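# Move the handle-less tagged battery into the spill tray

## Task

The tagged battery has lost its handle. Take it out of the open UPS and place it in the spill tray standing upright. Two lifting hooks on the bench are available to help.

## Robot and tools

Robot: two seven-joint xArm7 arms, left_arm and right_arm, each with a parallel two-finger gripper and a wrist camera. Cameras: cam_high (fixed on a stand behind the arms), cam_left_wrist, cam_right_wrist, all 672x504 pixels.

Frame: everything is in the scene frame. Its origin sits at table-top height, halfway between the two nominal arm bases; +x points out over the table, +z points up, and left_arm is on the +y side (arm names do not match image sides). Calibrated bases: left_arm at (+0.035, +0.368, 0) m, right_arm at (-0.051, -0.269, 0) m, both turned only slightly about z. Reported hand poses may be a few cm off, worse at long reach.

Gripper geometry: fingers extend along the gripper's +z axis and close along its y axis. end_effector_position is the pinch point between the pads when closed, roughly 2 cm short of the fingertips; closing pushes the tips about 10 mm further along +z, mostly while the pads are more than 40 mm apart.

Row layout (used by execute_actions and move): 14 numbers, each in [-1, 1]. First left_arm: dx, dy, dz, rx, ry, rz, opening; then the same seven for right_arm. Both arms must always be filled in. dx, dy, dz, rx, ry, rz are offsets, not poses: they are measured along scene-frame axes from that arm's Hand target as it stood when the action (or move) began, and rotation is about the Hand target's position. Scale: 1.0 equals 0.6 m or 180 degrees; rx, ry, rz form a single rotation vector. Because offsets restart from the current Hand target each time, sending the same offset twice moves twice. All zeros for an arm's six pose numbers re-requests its current Hand target. Opening is absolute, not an offset: +1 fully open (0.084 m), -1 closed. A 0 there is a real command (half open), so to keep a gripper unchanged resend its present command (see Tool commands, or the last value you sent).

execute_actions(actions, cameras): actions is a list of actions; each action is a list of up to 15 rows, one per 1/30 s step; a short action repeats its last row to fill 15 steps. Every row in an action counts from the action's starting Hand target, not from the row before. cameras: list of names, ["all"], [] or null; an empty actions list returns images by default and shows the scene number and task.

move(target, speed, blend, opening_speed, blocking, cameras): target is one 14-number row or a list of up to 15 rows; every row is an offset from the same starting Hand targets. The grippers travel in straight lines, all finishing together, at least 0.5 s and at most 10 s. speed: m/s per path, 0.002 to 1 (default 0.25); rotation capped at twice that in rad/s; one value or one per target. blend: metres of corner rounding per target, default 0 (full stop at each). opening_speed: rate of finger change per second on the -1..+1 scale, 0.2 or higher. blocking=false returns after about 0.5 s while the move continues. Paths ignore obstacles and the other arm; faster moves stray more and strike harder, and aiming further past a contact presses harder. The result adds a move: line giving the ending (done, off_target, moving, held, fault) and any limits (paced = clipped pose, held = steps withheld by a check). Done means within 3 mm and 2 degrees at rest; neither done nor off_target tells you about contact.

wait(seconds 0 to 10): lets time pass holding commands; returns early if a running move ends. stop(): brakes a running move (needs distance). zoom_image(camera, region [x0, y0, x1, y1], at most 504x504 px): closer look at the newest image of that camera. clear_fault(arm): clears a reported torque fault on that arm. read_manual(section): licence texts only. finished_scene(scene): ends the current scene, given its number; irreversible.

Controller behaviour: each step the commanded pose is clipped to 70 mm and 16 degrees from the measured gripper pose, so one action may fall short. Hand target in results is the last commanded pose after clipping; a gripper often rests short of it, and only a new command closes the gap. To stop pushing on something, command the target back beyond the gripper. A big wrist rotation may swing the elbow. A clearance check blocks commands bringing the arms too close, but not fingers closing into the other arm.

Results: end_effector_position (m), end_effector_quat_wxyz, velocities (m/s, rad/s), Joint positions (last entry = measured opening in m), grip_measured on the -1..+1 scale, Joint torques (include arm weight, drift and noise), Tool commands, optional MOTOR HOT lines. "within noise" joint velocities mean the arm is still.

Gripping: to hold, command an opening well below grip_measured; lower squeezes harder, about 24 N per pad for objects up to ~6 cm. Fast closing can overshoot force.

Avoid: dropping the battery or letting it fall far, releasing it while moving, tipping it over, leaving anything off the table, hard impacts on fixed or heavy items, and any contact or squeeze between the two arms. Contact torque above a joint's limit (waist 42.7, shoulder 42.9, upper arm roll 27.3, elbow 27.3, forearm roll 27.3, wrist pitch 14.7, wrist roll 15.3 N m; held weight counts) triggers a torque fault that halts the arm until clear_fault. Holding loads, stretching out or pushing at an unreachable pose heats motors; at 80 °C the arm brakes for 30-60 s. Objects may occasionally be nudged by outside disturbances.

Each tool is called after "Emit:" as a command line: name --argument value for each argument, lists and objects as JSON in quotes; but a table of rows of numbers goes row by row, as --pt "numbers of a row", without its own name.

## Session

Emit:
execute_actions --actions '[]'

Scene clock: 0.00 s.
left_arm: end_effector_position=(+0.3374, +0.0327, +0.3386) grip_measured=+1.00 end_effector_quat_wxyz=(+0.001, -0.609, +0.677, -0.413) | right_arm: end_effector_position=(+0.5810, -0.7072, +0.2078) grip_measured=+1.00 end_effector_quat_wxyz=(-0.380, +0.764, -0.276, +0.443)
Joint positions: left_arm=[-0.967 -0.626 0.152 0.477 0.267 0.252 0.644 0.084] | right_arm=[-0.903 0.901 0.161 1.973 1.316 1.049 -0.901 0.084]
Joint velocities: within noise
Joint torques (N m): no reading
Hand target: left_arm +0.3374, +0.0327, +0.3386; +0.001, -0.609, +0.677, -0.413 | right_arm +0.5810, -0.7072, +0.2078; -0.380, +0.764, -0.276, +0.443
Tool commands: left_gripper/opening=+1.0 right_gripper/opening=+1.0

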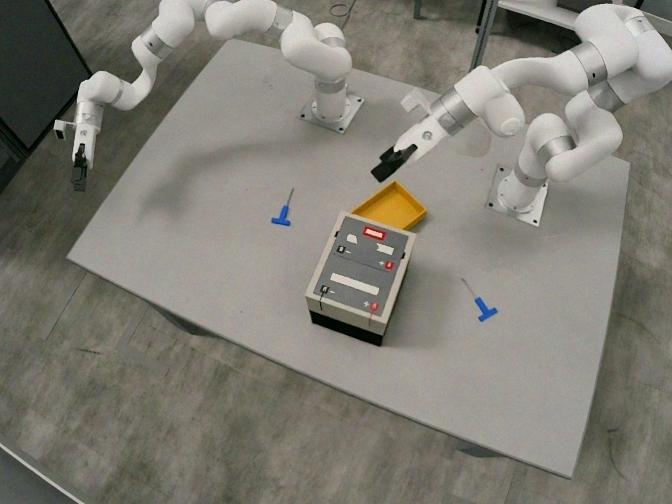

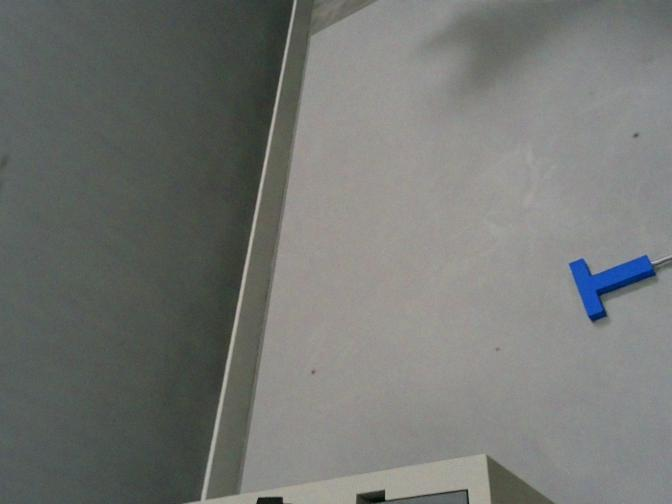

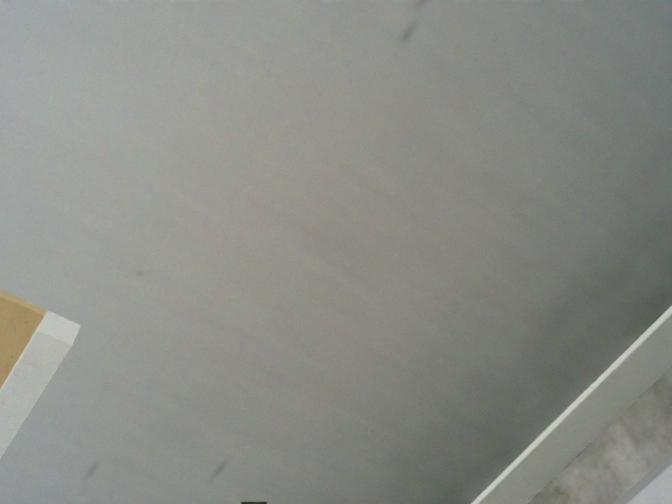

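Emit:
zoom_image --camera "cam_high" --region '[290, 170, 450, 350]'

Emit:
zoom_image --camera "cam_high" --region '[440, 260, 520, 340]'

Emit:
zoom_image --camera "cam_high" --region '[250, 170, 330, 240]'

Scaled by 2.800 from the camera's 672x504 image, which has a finer 960x720 frame.

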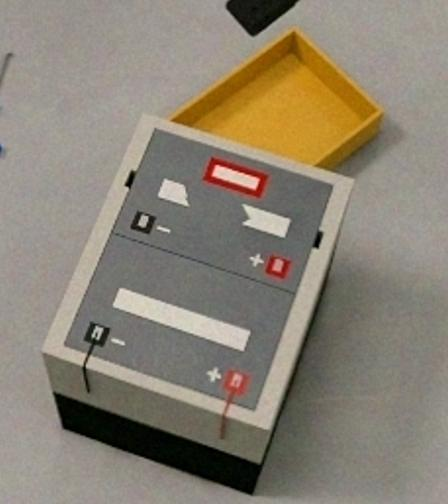

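Scaled by 6.300 from the camera's 672x504 image, which has a finer 960x720 frame.

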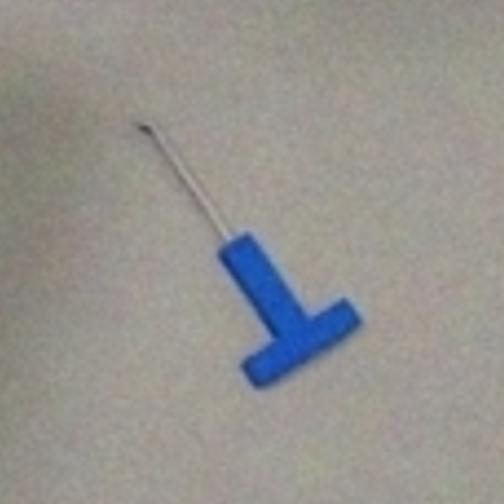

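Scaled by 6.300 from the camera's 672x504 image, which has a finer 960x720 frame.

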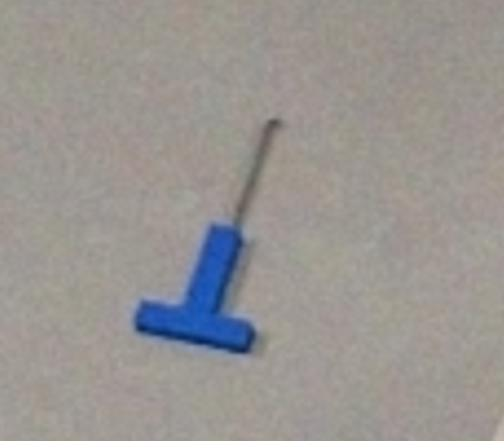

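Emit:
move --target '[0.205,0.178,0.268,0.192,0.192,0.032,1,-0.46,0.85,0.237,0.031,0.407,-0.241,1]' --speed 0.3 --cameras '["all"]'

Scene clock: 7.27 s.
left_arm: end_effector_position=(+0.4604, +0.1395, +0.4994) grip_measured=+1.00 end_effector_quat_wxyz=(-0.001, +0.707, -0.707, +0.000) | right_arm: end_effector_position=(+0.3050, -0.1972, +0.3500) grip_measured=+1.00 end_effector_quat_wxyz=(+0.000, +0.707, -0.707, +0.000)
Joint positions: left_arm=[-0.861 0.304 0.565 2.286 -0.176 2.02 1.176 0.084] | right_arm=[-0.601 -0.509 0.631 1.099 0.292 1.525 1.479 0.084]
Joint torques (N m): left_arm=[4.48 -18.27 3.4 15.72 -1.35 -0.39 1.19] | right_arm=[-2.64 1.43 -5.2 17.15 -1.21 -0.03 1.99]
Hand target: left_arm +0.4604, +0.1395, +0.4994; -0.001, +0.707, -0.707, +0.000 | right_arm +0.3050, -0.1972, +0.3500; +0.000, +0.707, -0.707, +0.000
Off the commanded pose: left_arm 0.000 m, 0 deg | right_arm 0.000 m, 0 deg.
move: done

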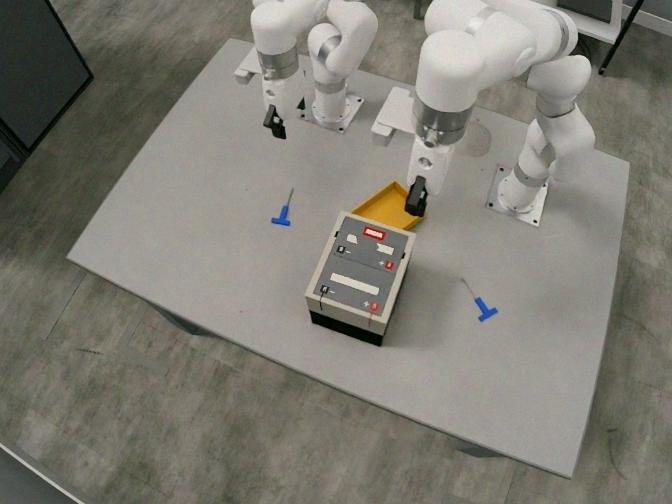

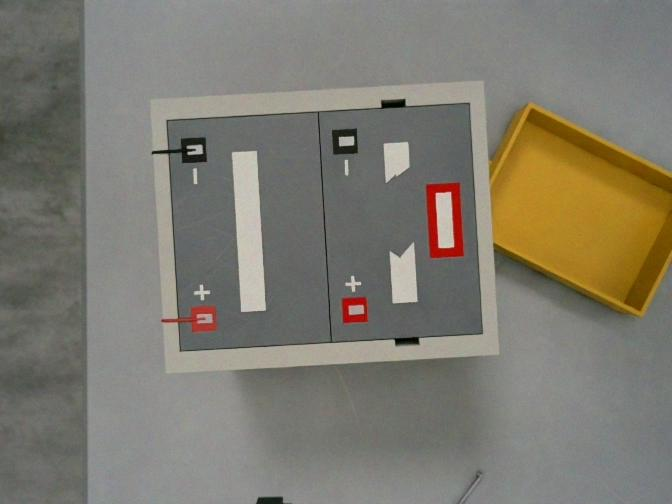

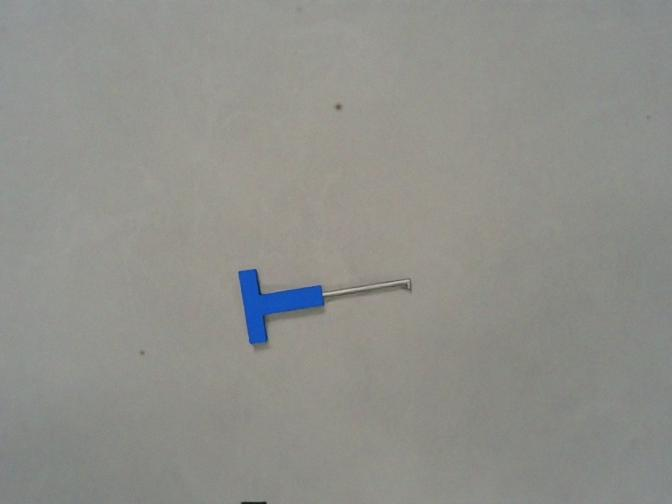

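Emit:
zoom_image --camera "cam_left_wrist" --region '[300, 60, 520, 220]'

Emit:
zoom_image --camera "cam_left_wrist" --region '[300, 220, 520, 380]'

Emit:
zoom_image --camera "cam_right_wrist" --region '[220, 240, 440, 360]'

Scaled by 2.291 from the camera's 672x504 image, which has a finer 960x720 frame.

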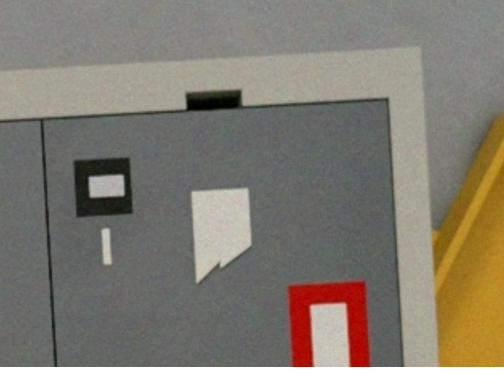

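Scaled by 2.291 from the camera's 672x504 image, which has a finer 960x720 frame.

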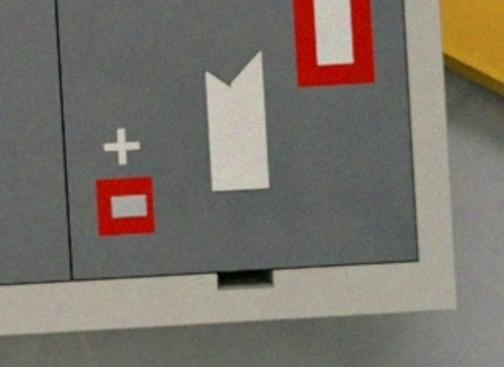

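Scaled by 2.291 from the camera's 672x504 image, which has a finer 960x720 frame.

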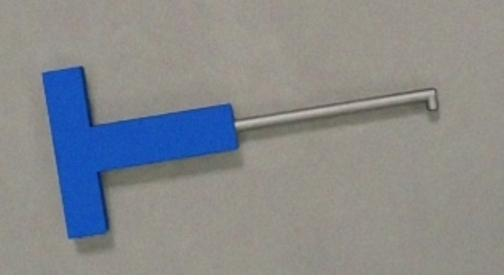

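Emit:
move --target '[-0.194,0.3425,-0.282,0,0,0.833,1,0.0417,-0.088,-0.083,0,0,0.547,1]' --speed 0.4 --cameras '["all"]'

Scene clock: 15.60 s.
left_arm: end_effector_position=(+0.3440, +0.3450, +0.3302) grip_measured=+1.00 end_effector_quat_wxyz=(+0.000, +0.866, +0.499, -0.001) | right_arm: end_effector_position=(+0.3300, -0.2500, +0.3002) grip_measured=+1.00 end_effector_quat_wxyz=(+0.001, +0.997, +0.074, +0.000)
Joint positions: left_arm=[-0.587 -0.627 0.366 0.896 0.21 1.495 -1.35 0.084] | right_arm=[-0.324 -0.357 0.354 0.992 0.124 1.33 -0.212 0.084]
Joint torques (N m): left_arm=[4.35 -9.92 -4.94 12.7 1.48 -3.49 -1.38] | right_arm=[2.27 -3.13 -5.92 11.92 -0.98 -3.11 -2.1]
Hand target: left_arm +0.3440, +0.3450, +0.3302; +0.000, +0.866, +0.499, -0.001 | right_arm +0.3300, -0.2500, +0.3002; +0.000, +0.997, +0.074, +0.000
Off the commanded pose: left_arm 0.000 m, 0 deg | right_arm 0.000 m, 0 deg.
move: done

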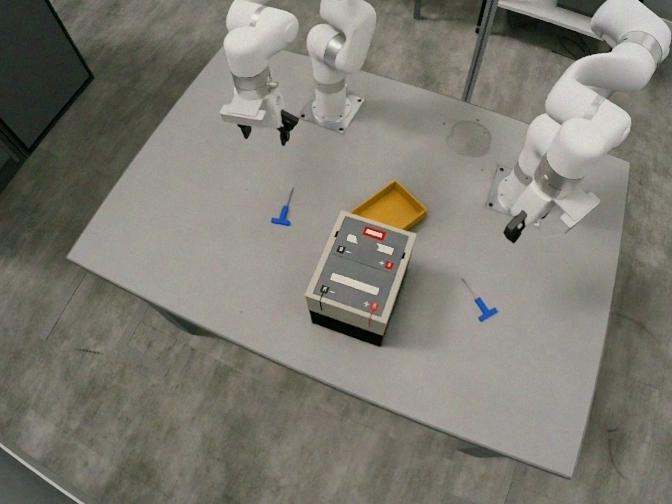

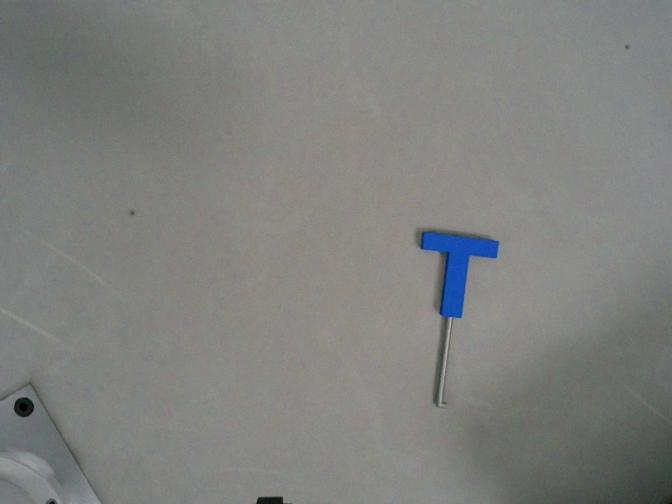

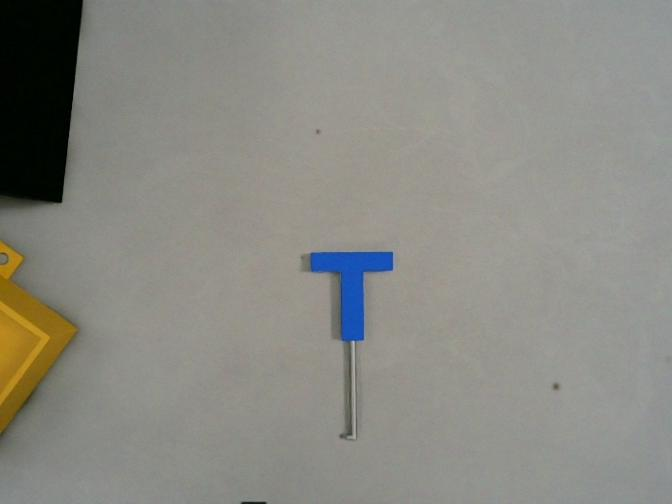

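Emit:
move --target '[0.1433,0.0883,-0.3333,0,0,-0.038,1,0.0758,0.0167,-0.283,0,0,0,1]' --speed 0.3 --cameras '["cam_left_wrist","cam_right_wrist"]'

Scene clock: 19.17 s.
left_arm: end_effector_position=(+0.4300, +0.3980, +0.1302) grip_measured=+1.00 end_effector_quat_wxyz=(+0.000, +0.895, +0.447, -0.001) | right_arm: end_effector_position=(+0.3755, -0.2400, +0.1304) grip_measured=+1.00 end_effector_quat_wxyz=(+0.000, +0.997, +0.074, +0.000)
Joint positions: left_arm=[-0.627 -0.143 0.7 0.695 0.125 0.812 -0.946 0.084] | right_arm=[-0.325 -0.013 0.437 0.803 0.006 0.814 -0.084 0.084]
Joint torques (N m): left_arm=[-4.02 -7.74 0.58 17.98 -1.39 -3.53 1.29] | right_arm=[-2.33 -7.97 2.33 16.74 -1.13 -3.11 1.96]
Hand target: left_arm +0.4300, +0.3980, +0.1302; +0.000, +0.895, +0.447, -0.001 | right_arm +0.3755, -0.2400, +0.1304; +0.000, +0.997, +0.074, +0.000
Off the commanded pose: left_arm 0.000 m, 0 deg | right_arm 0.000 m, 0 deg.
move: done
Images, in order (width x height): cam_left_wrist 672x504, cam_right_wrist 672x504.

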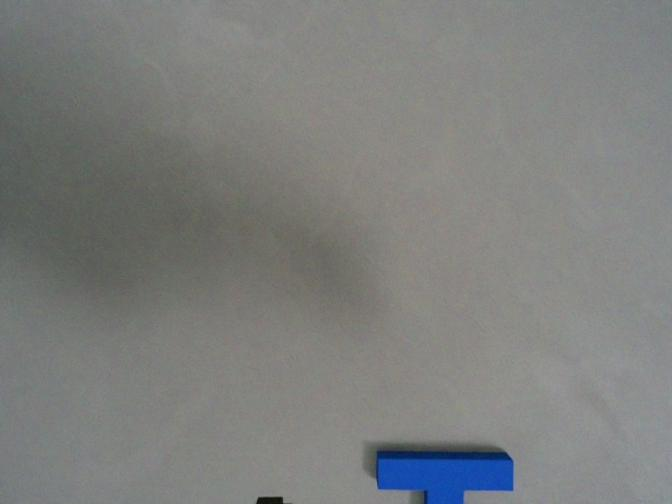

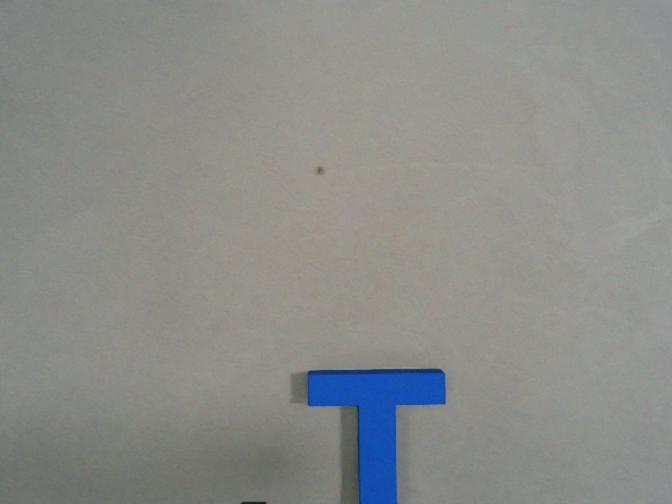

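Emit:
move --target '[-0.0327,-0.0685,-0.117,0,0,0,0,-0.0188,0.0182,-0.117,0,0,0,0]' --speed 0.25 --cameras '["all"]'

Scene clock: 21.57 s.
left_arm: end_effector_position=(+0.4103, +0.3569, +0.0600) grip_measured=-0.01 end_effector_quat_wxyz=(+0.000, +0.895, +0.447, -0.002) | right_arm: end_effector_position=(+0.3642, -0.2290, +0.0602) grip_measured=-0.01 end_effector_quat_wxyz=(+0.000, +0.997, +0.074, +0.000)
Joint positions: left_arm=[-0.69 -0.004 0.663 0.559 0.002 0.565 -0.956 0.044] | right_arm=[-0.305 0.125 0.44 0.707 -0.097 0.596 0.02 0.044]
Joint torques (N m): left_arm=[-4.1 -9.12 -2.1 12.63 -1.27 -3.48 1.17] | right_arm=[2.28 -8.86 -1.59 8.73 -1.3 -3.05 1.92]
Hand target: left_arm +0.4103, +0.3569, +0.0600; +0.000, +0.895, +0.447, -0.001 | right_arm +0.3642, -0.2290, +0.0602; +0.000, +0.997, +0.074, +0.000
Off the commanded pose: left_arm 0.000 m, 0 deg | right_arm 0.000 m, 0 deg.
move: done

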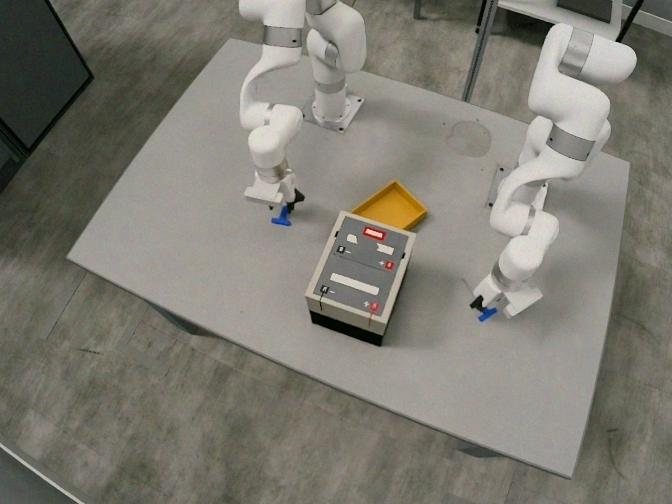

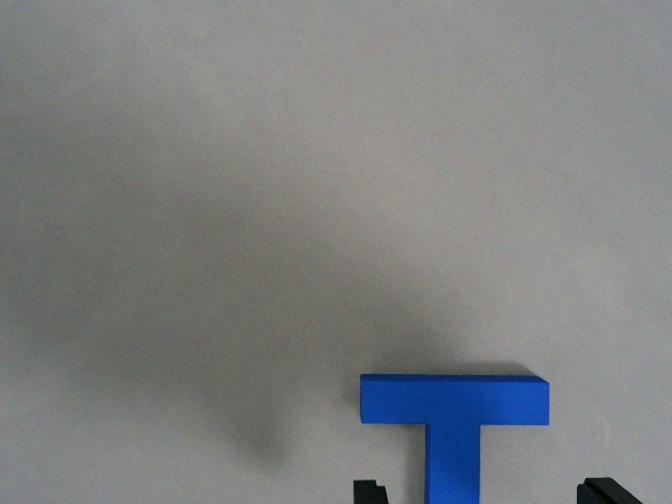

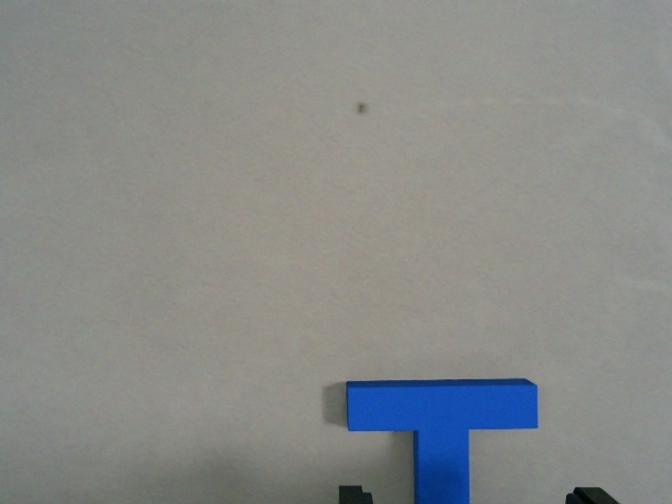

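Emit:
move --pt "0 0 -0.0633 0 0 0 0 0 0 -0.0633 0 0 0 0" --pt "0 0 -0.0633 0 0 0 -1 0 0 -0.0633 0 0 0 -1" --speed 0.12 --cameras '["all"]'

Scene clock: 23.83 s.
left_arm: end_effector_position=(+0.4104, +0.3569, +0.0221) grip_measured=-0.69 end_effector_quat_wxyz=(+0.000, +0.895, +0.447, -0.001) | right_arm: end_effector_position=(+0.3643, -0.2290, +0.0223) grip_measured=-0.69 end_effector_quat_wxyz=(+0.000, +0.997, +0.074, +0.000)
Joint positions: left_arm=[-0.679 0.144 0.623 0.552 -0.199 0.445 -0.809 0.014] | right_arm=[-0.284 0.237 0.404 0.7 -0.2 0.489 0.095 0.014]
Joint torques (N m): left_arm=[4.28 -11.5 -0.72 13.73 -1.2 -2.53 0.98] | right_arm=[1.79 -10.7 0.9 12.24 0.09 -2.53 1.53]
Hand target: left_arm +0.4103, +0.3569, +0.0220; +0.000, +0.895, +0.447, -0.001 | right_arm +0.3642, -0.2290, +0.0223; +0.000, +0.997, +0.074, +0.000
Off the commanded pose: left_arm 0.000 m, 0 deg | right_arm 0.000 m, 0 deg.
move: done

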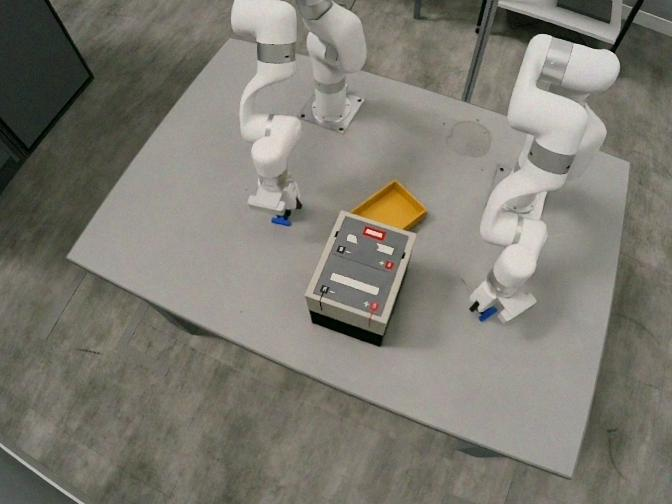

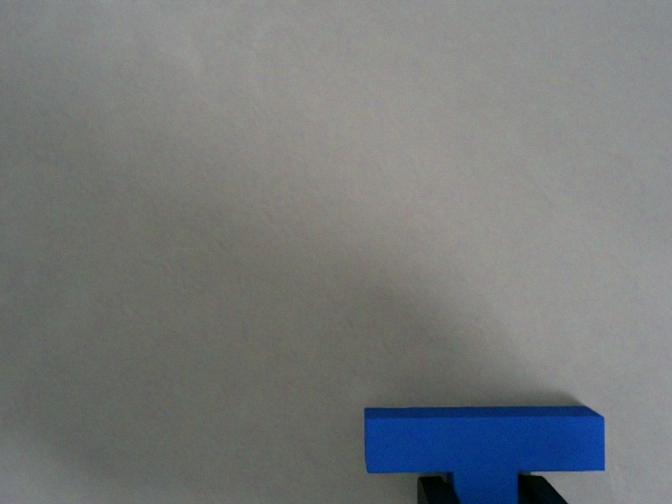

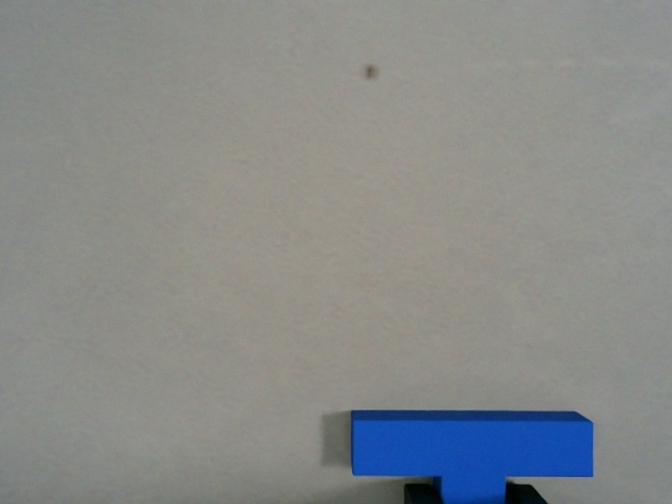

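Emit:
move --pt "0 0 0.613 0 0 0 -1 0 0 0.3 0 0 0 -1" --pt "0.004 -0.624 0.613 0 0 0.205 -1 0.143 -0.152 0.63 0.406 -0.350 0.350 -1" --speed 0.3 --blend 0.05 --cameras '["all"]'

Scene clock: 31.10 s.
left_arm: end_effector_position=(+0.4127, -0.0175, +0.3899) grip_measured=-0.69 end_effector_quat_wxyz=(+0.000, +0.707, +0.707, -0.001) | right_arm: end_effector_position=(+0.4500, -0.3202, +0.4003) grip_measured=-0.69 end_effector_quat_wxyz=(+0.500, -0.500, -0.500, -0.500)
Joint positions: left_arm=[-0.909 0.27 0.15 1.922 -0.043 1.654 -2.34 0.014] | right_arm=[-0.475 0.491 -0.123 1.651 1.341 2.162 -2.067 0.014]
Joint torques (N m): left_arm=[-3.89 -22.07 -1.56 18.84 -1.39 -0.32 -1.3] | right_arm=[-2.5 -17.83 2.28 16.81 2.75 2.56 1.12]
Hand target: left_arm +0.4127, -0.0175, +0.3898; +0.000, +0.707, +0.707, -0.001 | right_arm +0.4500, -0.3202, +0.4003; +0.500, -0.500, -0.500, -0.500
Off the commanded pose: left_arm 0.000 m, 0 deg | right_arm 0.000 m, 0 deg.
move: done

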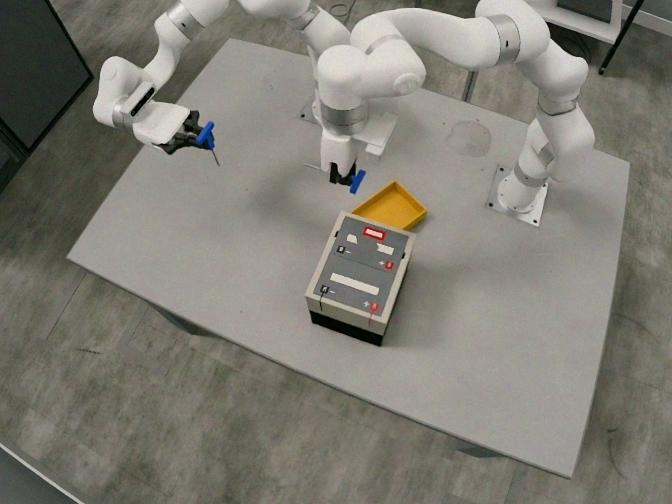

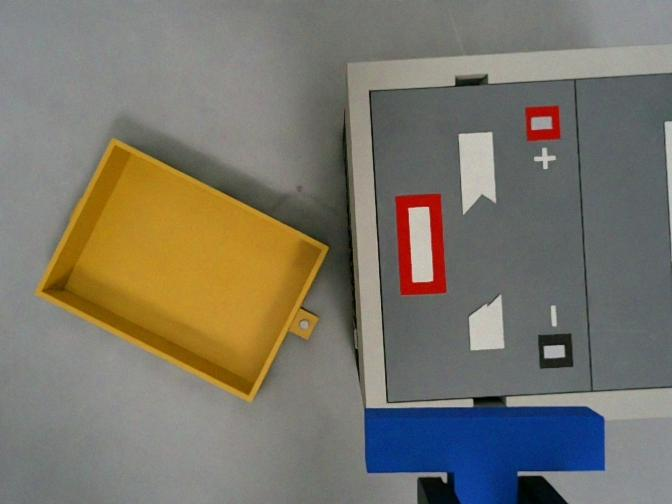

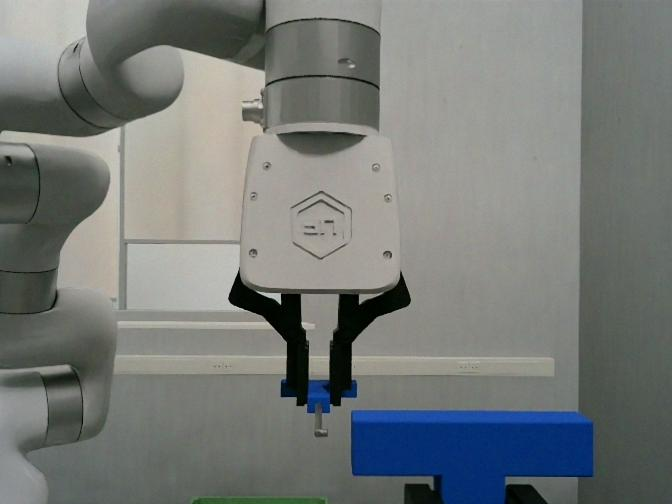

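Emit:
zoom_image --camera "cam_left_wrist" --region '[340, 30, 620, 240]'

Emit:
zoom_image --camera "cam_left_wrist" --region '[440, 360, 580, 430]'

Emit:
zoom_image --camera "cam_right_wrist" --region '[260, 340, 400, 460]'

Scaled by 1.800 from the camera's 672x504 image, which has a finer 960x720 frame.

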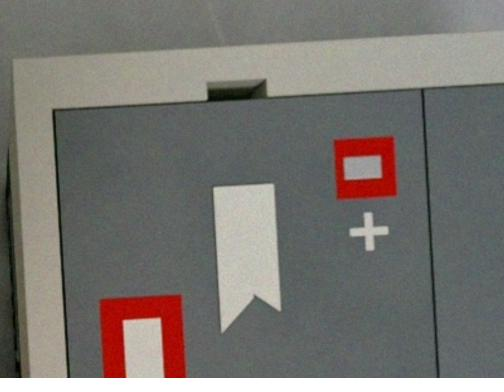

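Scaled by 3.600 from the camera's 672x504 image, which has a finer 960x720 frame.

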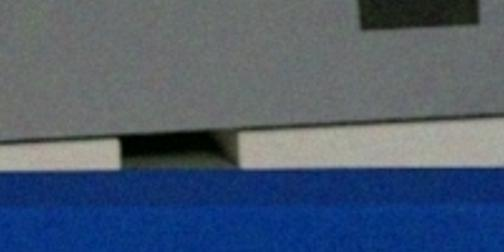

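Scaled by 3.600 from the camera's 672x504 image, which has a finer 960x720 frame.

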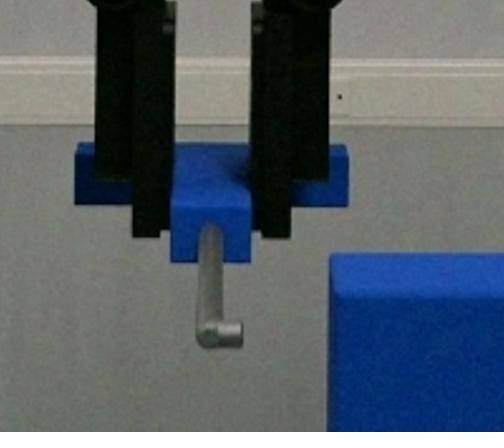

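Emit:
move --pt "-0.004 0.624 0 0 0 -0.205 -1 0 0 0 0 0 0 -1" --pt "-0.004 0.624 -0.56 0 0 -0.205 -1 0 0 0 0 0 0 -1" --pt "-0.004 0.624 -0.6125 0 0 -0.205 -1 0 0 0 0 0 0 -1" --pt "-0.004 0.624 -0.6125 0 0 -0.205 0.2 0 0 0 0 0 0 -1" --pt "-0.004 0.624 -0.45 0 0 -0.205 0.2 0 0 0 0 0 0 -1" --speed '[0.4,0.35,0.08,0.2,0.3]' --blend '[0.04,0.01,0,0,0]' --cameras '["cam_left_wrist","cam_high"]'

Scene clock: 38.93 s.
left_arm: end_effector_position=(+0.4103, +0.3569, +0.1198) grip_measured=+0.19 end_effector_quat_wxyz=(+0.000, +0.895, +0.447, -0.002) | right_arm: end_effector_position=(+0.4500, -0.3202, +0.4003) grip_measured=-0.69 end_effector_quat_wxyz=(+0.500, -0.500, -0.500, -0.500)
Joint positions: left_arm=[-0.668 -0.193 0.641 0.613 0.162 0.778 -1.08 0.052] | right_arm=[-0.475 0.491 -0.123 1.651 1.341 2.162 -2.067 0.014]
Joint torques (N m): left_arm=[4.51 -16.22 -3.5 17.6 1.43 -0.3 -1.39] | right_arm=[-2.23 -17.85 1.83 16.72 2.72 1.75 2.05]
Hand target: left_arm +0.4103, +0.3569, +0.1198; +0.000, +0.895, +0.447, -0.001 | right_arm +0.4500, -0.3202, +0.4003; +0.500, -0.500, -0.500, -0.500
Off the commanded pose: left_arm 0.000 m, 0 deg | right_arm 0.000 m, 0 deg.
move: done
Images, in order (width x height): cam_high 672x504, cam_left_wrist 672x504.

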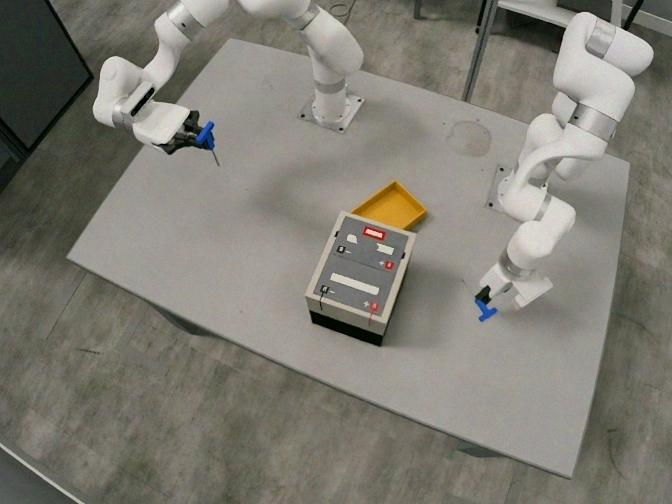

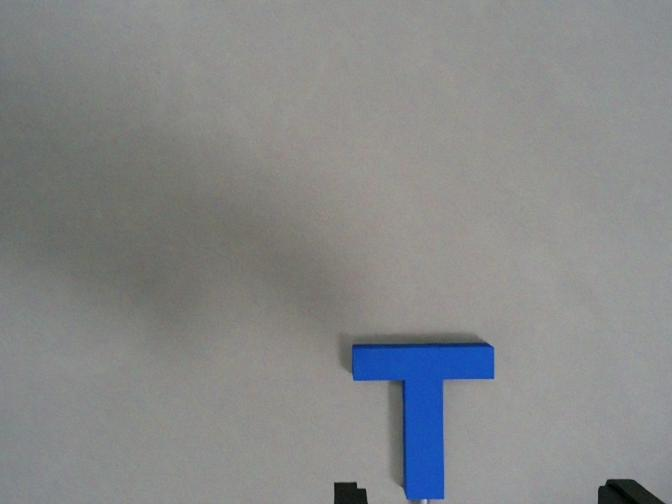

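Emit:
move --pt "-0.0 -0.03 0.2 0 0 -0.05 0.2 0 0 0 0 0 0 -1" --pt "-0.2915 -0.6308 0.1 0 0 -0.443 0.2 0 0 0 0 0 0 -1" --pt "-0.2915 -0.6308 -0.05 0 0 -0.443 0.2 0 0 0 0 0 0 -1" --speed 0.4 --blend '[0.05,0.03,0]' --cameras '["cam_left_wrist","cam_high"]'

Scene clock: 42.23 s.
left_arm: end_effector_position=(+0.2354, -0.0216, +0.0899) grip_measured=+0.19 end_effector_quat_wxyz=(-0.001, +0.973, -0.231, -0.001) | right_arm: end_effector_position=(+0.4500, -0.3202, +0.4003) grip_measured=-0.69 end_effector_quat_wxyz=(+0.500, -0.500, -0.500, -0.500)
Joint positions: left_arm=[-1.243 0.104 0.148 0.804 -0.024 0.705 -0.613 0.052] | right_arm=[-0.475 0.491 -0.123 1.651 1.341 2.162 -2.067 0.014]
Joint torques (N m): left_arm=[4.4 -16.14 -0.25 17.2 -1.36 -3.5 1.18] | right_arm=[-2.05 -17.92 1.44 16.69 2.66 1.4 1.92]
Hand target: left_arm +0.2354, -0.0216, +0.0898; -0.001, +0.973, -0.230, -0.001 | right_arm +0.4500, -0.3202, +0.4003; +0.500, -0.500, -0.500, -0.500
Off the commanded pose: left_arm 0.000 m, 0 deg | right_arm 0.000 m, 0 deg.
move: done
Images, in order (width x height): cam_high 672x504, cam_left_wrist 672x504.

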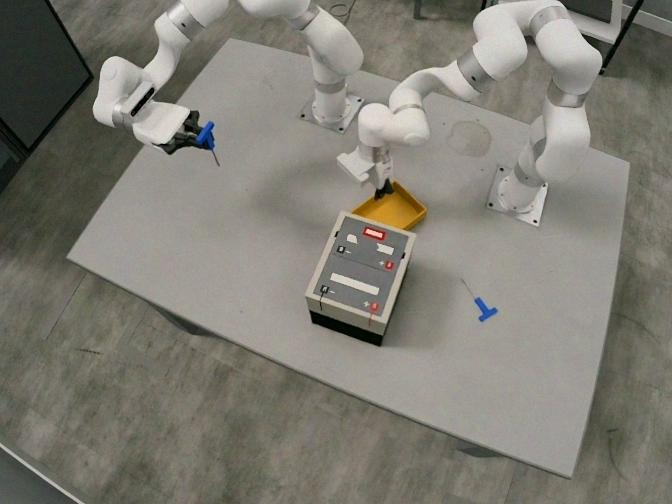

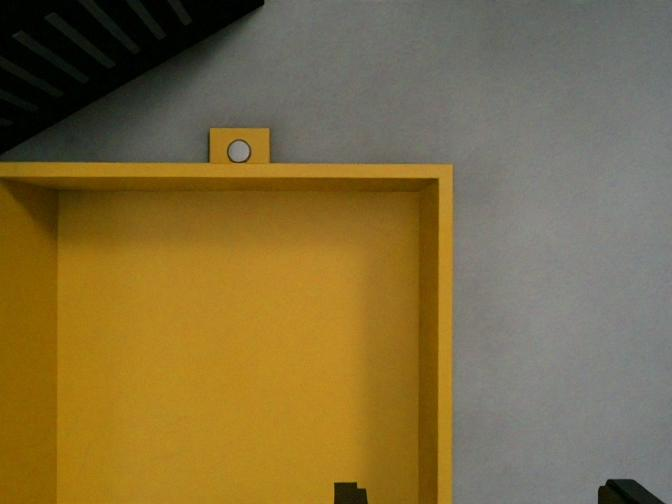

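Emit:
move --pt "0.003 0.006 -0.0863 0 0 0 0.2 0 0 0 0 0 0 -1" --pt "0.003 0.006 -0.0863 0 0 0 -1 0 0 0 0 0 0 -1" --pt "-0.0387 0.006 -0.0363 0 0 0 -1 0 0 0 0 0 0 -1" --pt "-0.0757 0.119 -0.0363 0 0 -0.3358 -1 0 0 0 0 0 0 -1" --speed '[0.15,0.2,0.15,0.3]' --blend '[0,0,0,0]' --cameras '["all"]'

Scene clock: 45.43 s.
left_arm: end_effector_position=(+0.2295, -0.0133, +0.0516) grip_measured=-0.91 end_effector_quat_wxyz=(-0.004, +0.975, -0.224, -0.003) | right_arm: end_effector_position=(+0.4500, -0.3202, +0.4003) grip_measured=-0.69 end_effector_quat_wxyz=(+0.500, -0.500, -0.500, -0.500)
Joint positions: left_arm=[-1.258 0.171 0.157 0.752 -0.044 0.594 -0.617 0.004] | right_arm=[-0.475 0.491 -0.123 1.651 1.341 2.162 -2.067 0.014]
Joint torques (N m): left_arm=[19.38 -21.7 14.8 13.68 3.88 -3.54 -0.06] | right_arm=[-1.78 -17.86 1.18 16.6 2.64 1.06 1.98]
Hand target: left_arm +0.2295, -0.0133, +0.0516; -0.004, +0.975, -0.224, -0.003 (not the last commanded pose) | right_arm +0.4500, -0.3202, +0.4003; +0.500, -0.500, -0.500, -0.500
Tool commands: left_gripper/opening=-1.0 right_gripper/opening=-1.0
Off the commanded pose: left_arm 0.076 m, 61 deg | right_arm 0.000 m, 0 deg.
TORQUE FAULT: the external load on joint 3 (upper arm roll) of the left arm reached its load limit, and that arm stopped. The contact can be on any part of that arm beyond that joint, not only on its tool. A torque fault puts only its own arm into a fault stop. That arm's remaining commands of this call were not run. The hold on joint 3 (upper arm roll) of that arm was moved back by the arm itself, up to 3 degrees, as the stop began, but a joint of that arm was then at its load limit, so every hold on that arm was set where that arm was. That arm may still press on what stopped it. That arm is still stopped at the end of this call. While its stop runs, that arm, its gripper or tool too, takes no new command.
CLEAR FAULT: the left arm stays stopped (state 4) until you call clear_fault(arm="left_arm").
End effector pose when the fault began: left_arm: position (+0.2262, -0.0166, +0.0518), quat_wxyz (-0.002, +0.973, -0.229, -0.002)
Joint positions when the fault began: left_arm=[-1.251 0.172 0.14 0.753 -0.043 0.589 -0.616 0.004]
move: fault (left_arm); path passed 2 of 4 targets

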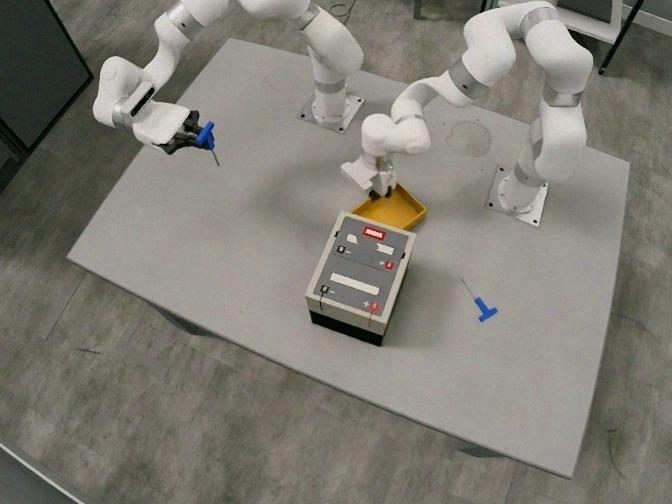

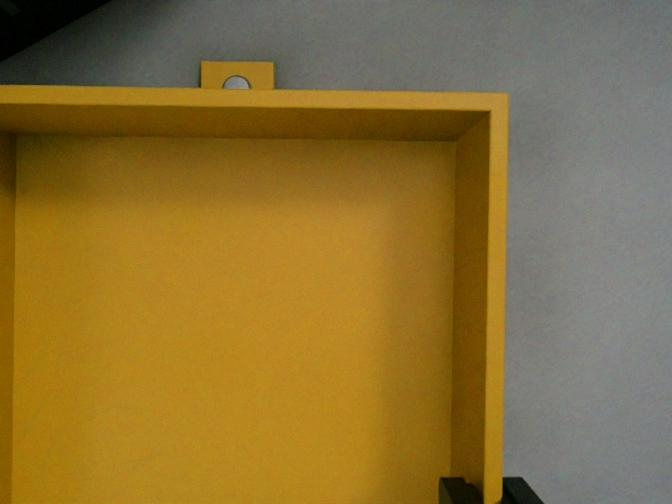

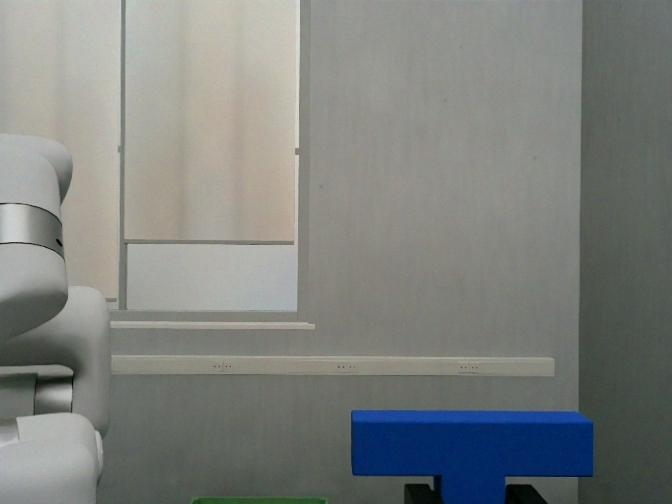

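Emit:
clear_fault --arm "left_arm"

Emit:
move --pt "0 0 0 0 0 0 0.2 0 0 0 0 0 0 -1" --pt "0 0 0.1 0 0 0 0.2 0 0 0 0 0 0 -1" --speed 0.2 --cameras '["cam_left_wrist"]'

Scene clock: 47.47 s.
left_arm: end_effector_position=(+0.2295, -0.0133, +0.0516) grip_measured=-0.91 end_effector_quat_wxyz=(-0.004, +0.975, -0.224, -0.003) | right_arm: end_effector_position=(+0.4500, -0.3202, +0.4003) grip_measured=-0.69 end_effector_quat_wxyz=(+0.500, -0.500, -0.500, -0.500)
Joint positions: left_arm=[-1.258 0.171 0.157 0.752 -0.044 0.594 -0.617 0.004] | right_arm=[-0.475 0.491 -0.123 1.651 1.341 2.162 -2.067 0.014]
Joint torques (N m): left_arm=[19.51 -21.55 15.24 13.67 3.86 -3.55 -0.06] | right_arm=[-1.61 -17.98 0.96 16.57 2.71 0.94 1.88]
Hand target: left_arm +0.2295, -0.0133, +0.0516; -0.004, +0.975, -0.224, -0.003 (not the last commanded pose) | right_arm +0.4500, -0.3202, +0.4003; +0.500, -0.500, -0.500, -0.500
Tool commands: left_gripper/opening=-1.0 right_gripper/opening=-1.0
Off the commanded pose: left_arm 0.076 m, 61 deg | right_arm 0.000 m, 0 deg.
TORQUE FAULT, CONTINUED: the left arm's stop, for the torque fault of joint 3 (upper arm roll) that an earlier result reported, is over. The call counts as one of the actions that you can send in this scene. The hold on joint 3 (upper arm roll) of that arm was moved back by the arm itself, up to 3 degrees, as the stop began, but a joint of that arm was then at its load limit, so every hold on that arm was set where that arm was. That arm's target is now where it stood when the stop ended, not its last command. That arm's gripper keeps its grip as last carried out, and that arm accepts commands again: back off and push less far.
CLEAR FAULT: your call cleared the left arm's torque fault. If a joint's load stays at its limit, that arm stops again at once.

Scene clock: 48.83 s.
left_arm: end_effector_position=(+0.2295, -0.0132, +0.1116) grip_measured=+0.19 end_effector_quat_wxyz=(-0.004, +0.975, -0.224, -0.003) | right_arm: end_effector_position=(+0.4500, -0.3202, +0.4003) grip_measured=-0.69 end_effector_quat_wxyz=(+0.500, -0.500, -0.500, -0.500)
Joint positions: left_arm=[-1.262 0.032 0.164 0.793 -0.005 0.772 -0.645 0.052] | right_arm=[-0.475 0.491 -0.123 1.651 1.341 2.162 -2.067 0.014]
Joint torques (N m): left_arm=[-3.87 -24.27 1.69 17.76 1.34 -0.3 -1.34] | right_arm=[-1.62 -17.96 0.94 16.57 2.58 0.82 1.94]
Hand target: left_arm +0.2295, -0.0133, +0.1116; -0.004, +0.975, -0.224, -0.003 | right_arm +0.4500, -0.3202, +0.4003; +0.500, -0.500, -0.500, -0.500
Off the commanded pose: left_arm 0.000 m, 0 deg | right_arm 0.000 m, 0 deg.
move: done
Images, in order (width x height): cam_left_wrist 672x504.

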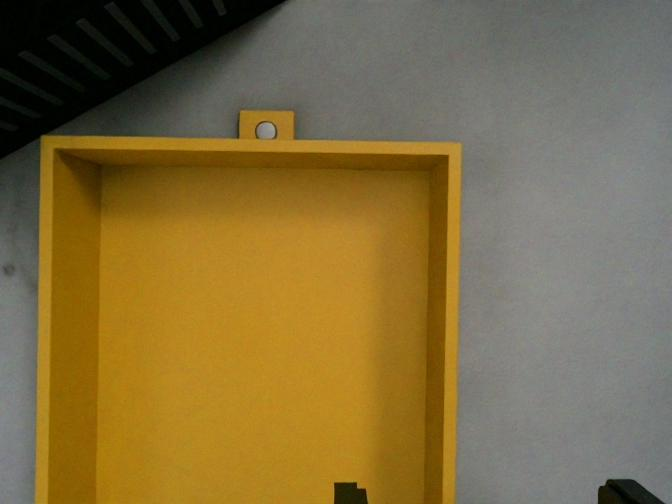

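Emit:
move --pt "0 0 0.3 0 0 0.05 0.2 0 0 0 0 0 0 -1" --pt "0.238 0.0595 0.3 0 0 0.16 0.2 0 0 0 0 0 0 -1" --speed 0.3 --blend '[0.04,0]' --cameras '["cam_left_wrist"]'

Emit:
zoom_image --camera "cam_left_wrist" --region '[0, 150, 200, 300]'

Emit:
zoom_image --camera "cam_left_wrist" --region '[470, 150, 670, 300]'

Scene clock: 52.33 s.
left_arm: end_effector_position=(+0.3723, +0.0224, +0.2916) grip_measured=+0.19 end_effector_quat_wxyz=(-0.004, +1.000, +0.026, -0.004) | right_arm: end_effector_position=(+0.4500, -0.3202, +0.4003) grip_measured=-0.69 end_effector_quat_wxyz=(+0.500, -0.500, -0.500, -0.500)
Joint positions: left_arm=[-1.108 0.021 0.316 1.325 -0.007 1.316 -0.844 0.052] | right_arm=[-0.475 0.491 -0.123 1.651 1.341 2.162 -2.067 0.014]
Joint torques (N m): left_arm=[4.38 -16.01 1.93 19.62 -1.55 -0.35 1.14] | right_arm=[-1.38 -18.02 0.96 16.66 2.62 0.81 1.95]
Hand target: left_arm +0.3723, +0.0224, +0.2916; -0.004, +1.000, +0.026, -0.004 | right_arm +0.4500, -0.3202, +0.4003; +0.500, -0.500, -0.500, -0.500
Off the commanded pose: left_arm 0.000 m, 0 deg | right_arm 0.000 m, 0 deg.
move: done
Images, in order (width x height): cam_left_wrist 672x504.

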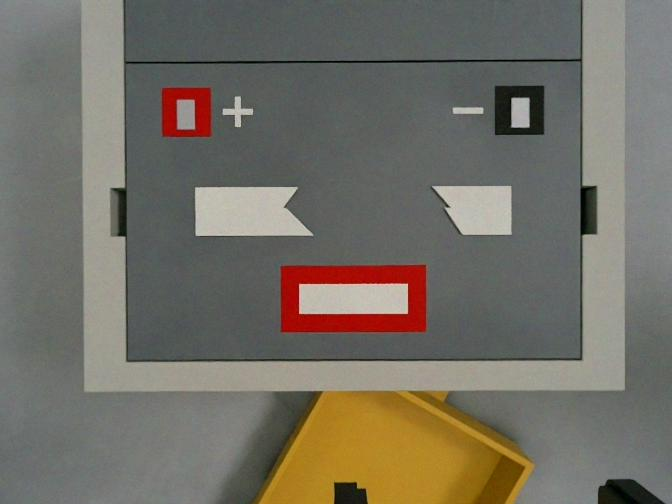

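Scaled by 2.520 from the camera's 672x504 image, which has a finer 960x720 frame.

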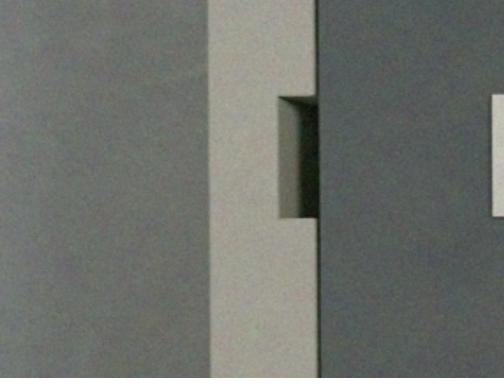

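Scaled by 2.520 from the camera's 672x504 image, which has a finer 960x720 frame.

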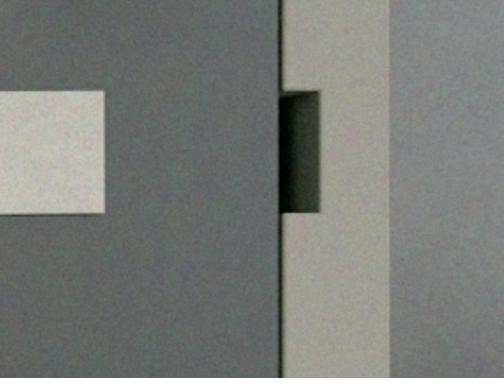

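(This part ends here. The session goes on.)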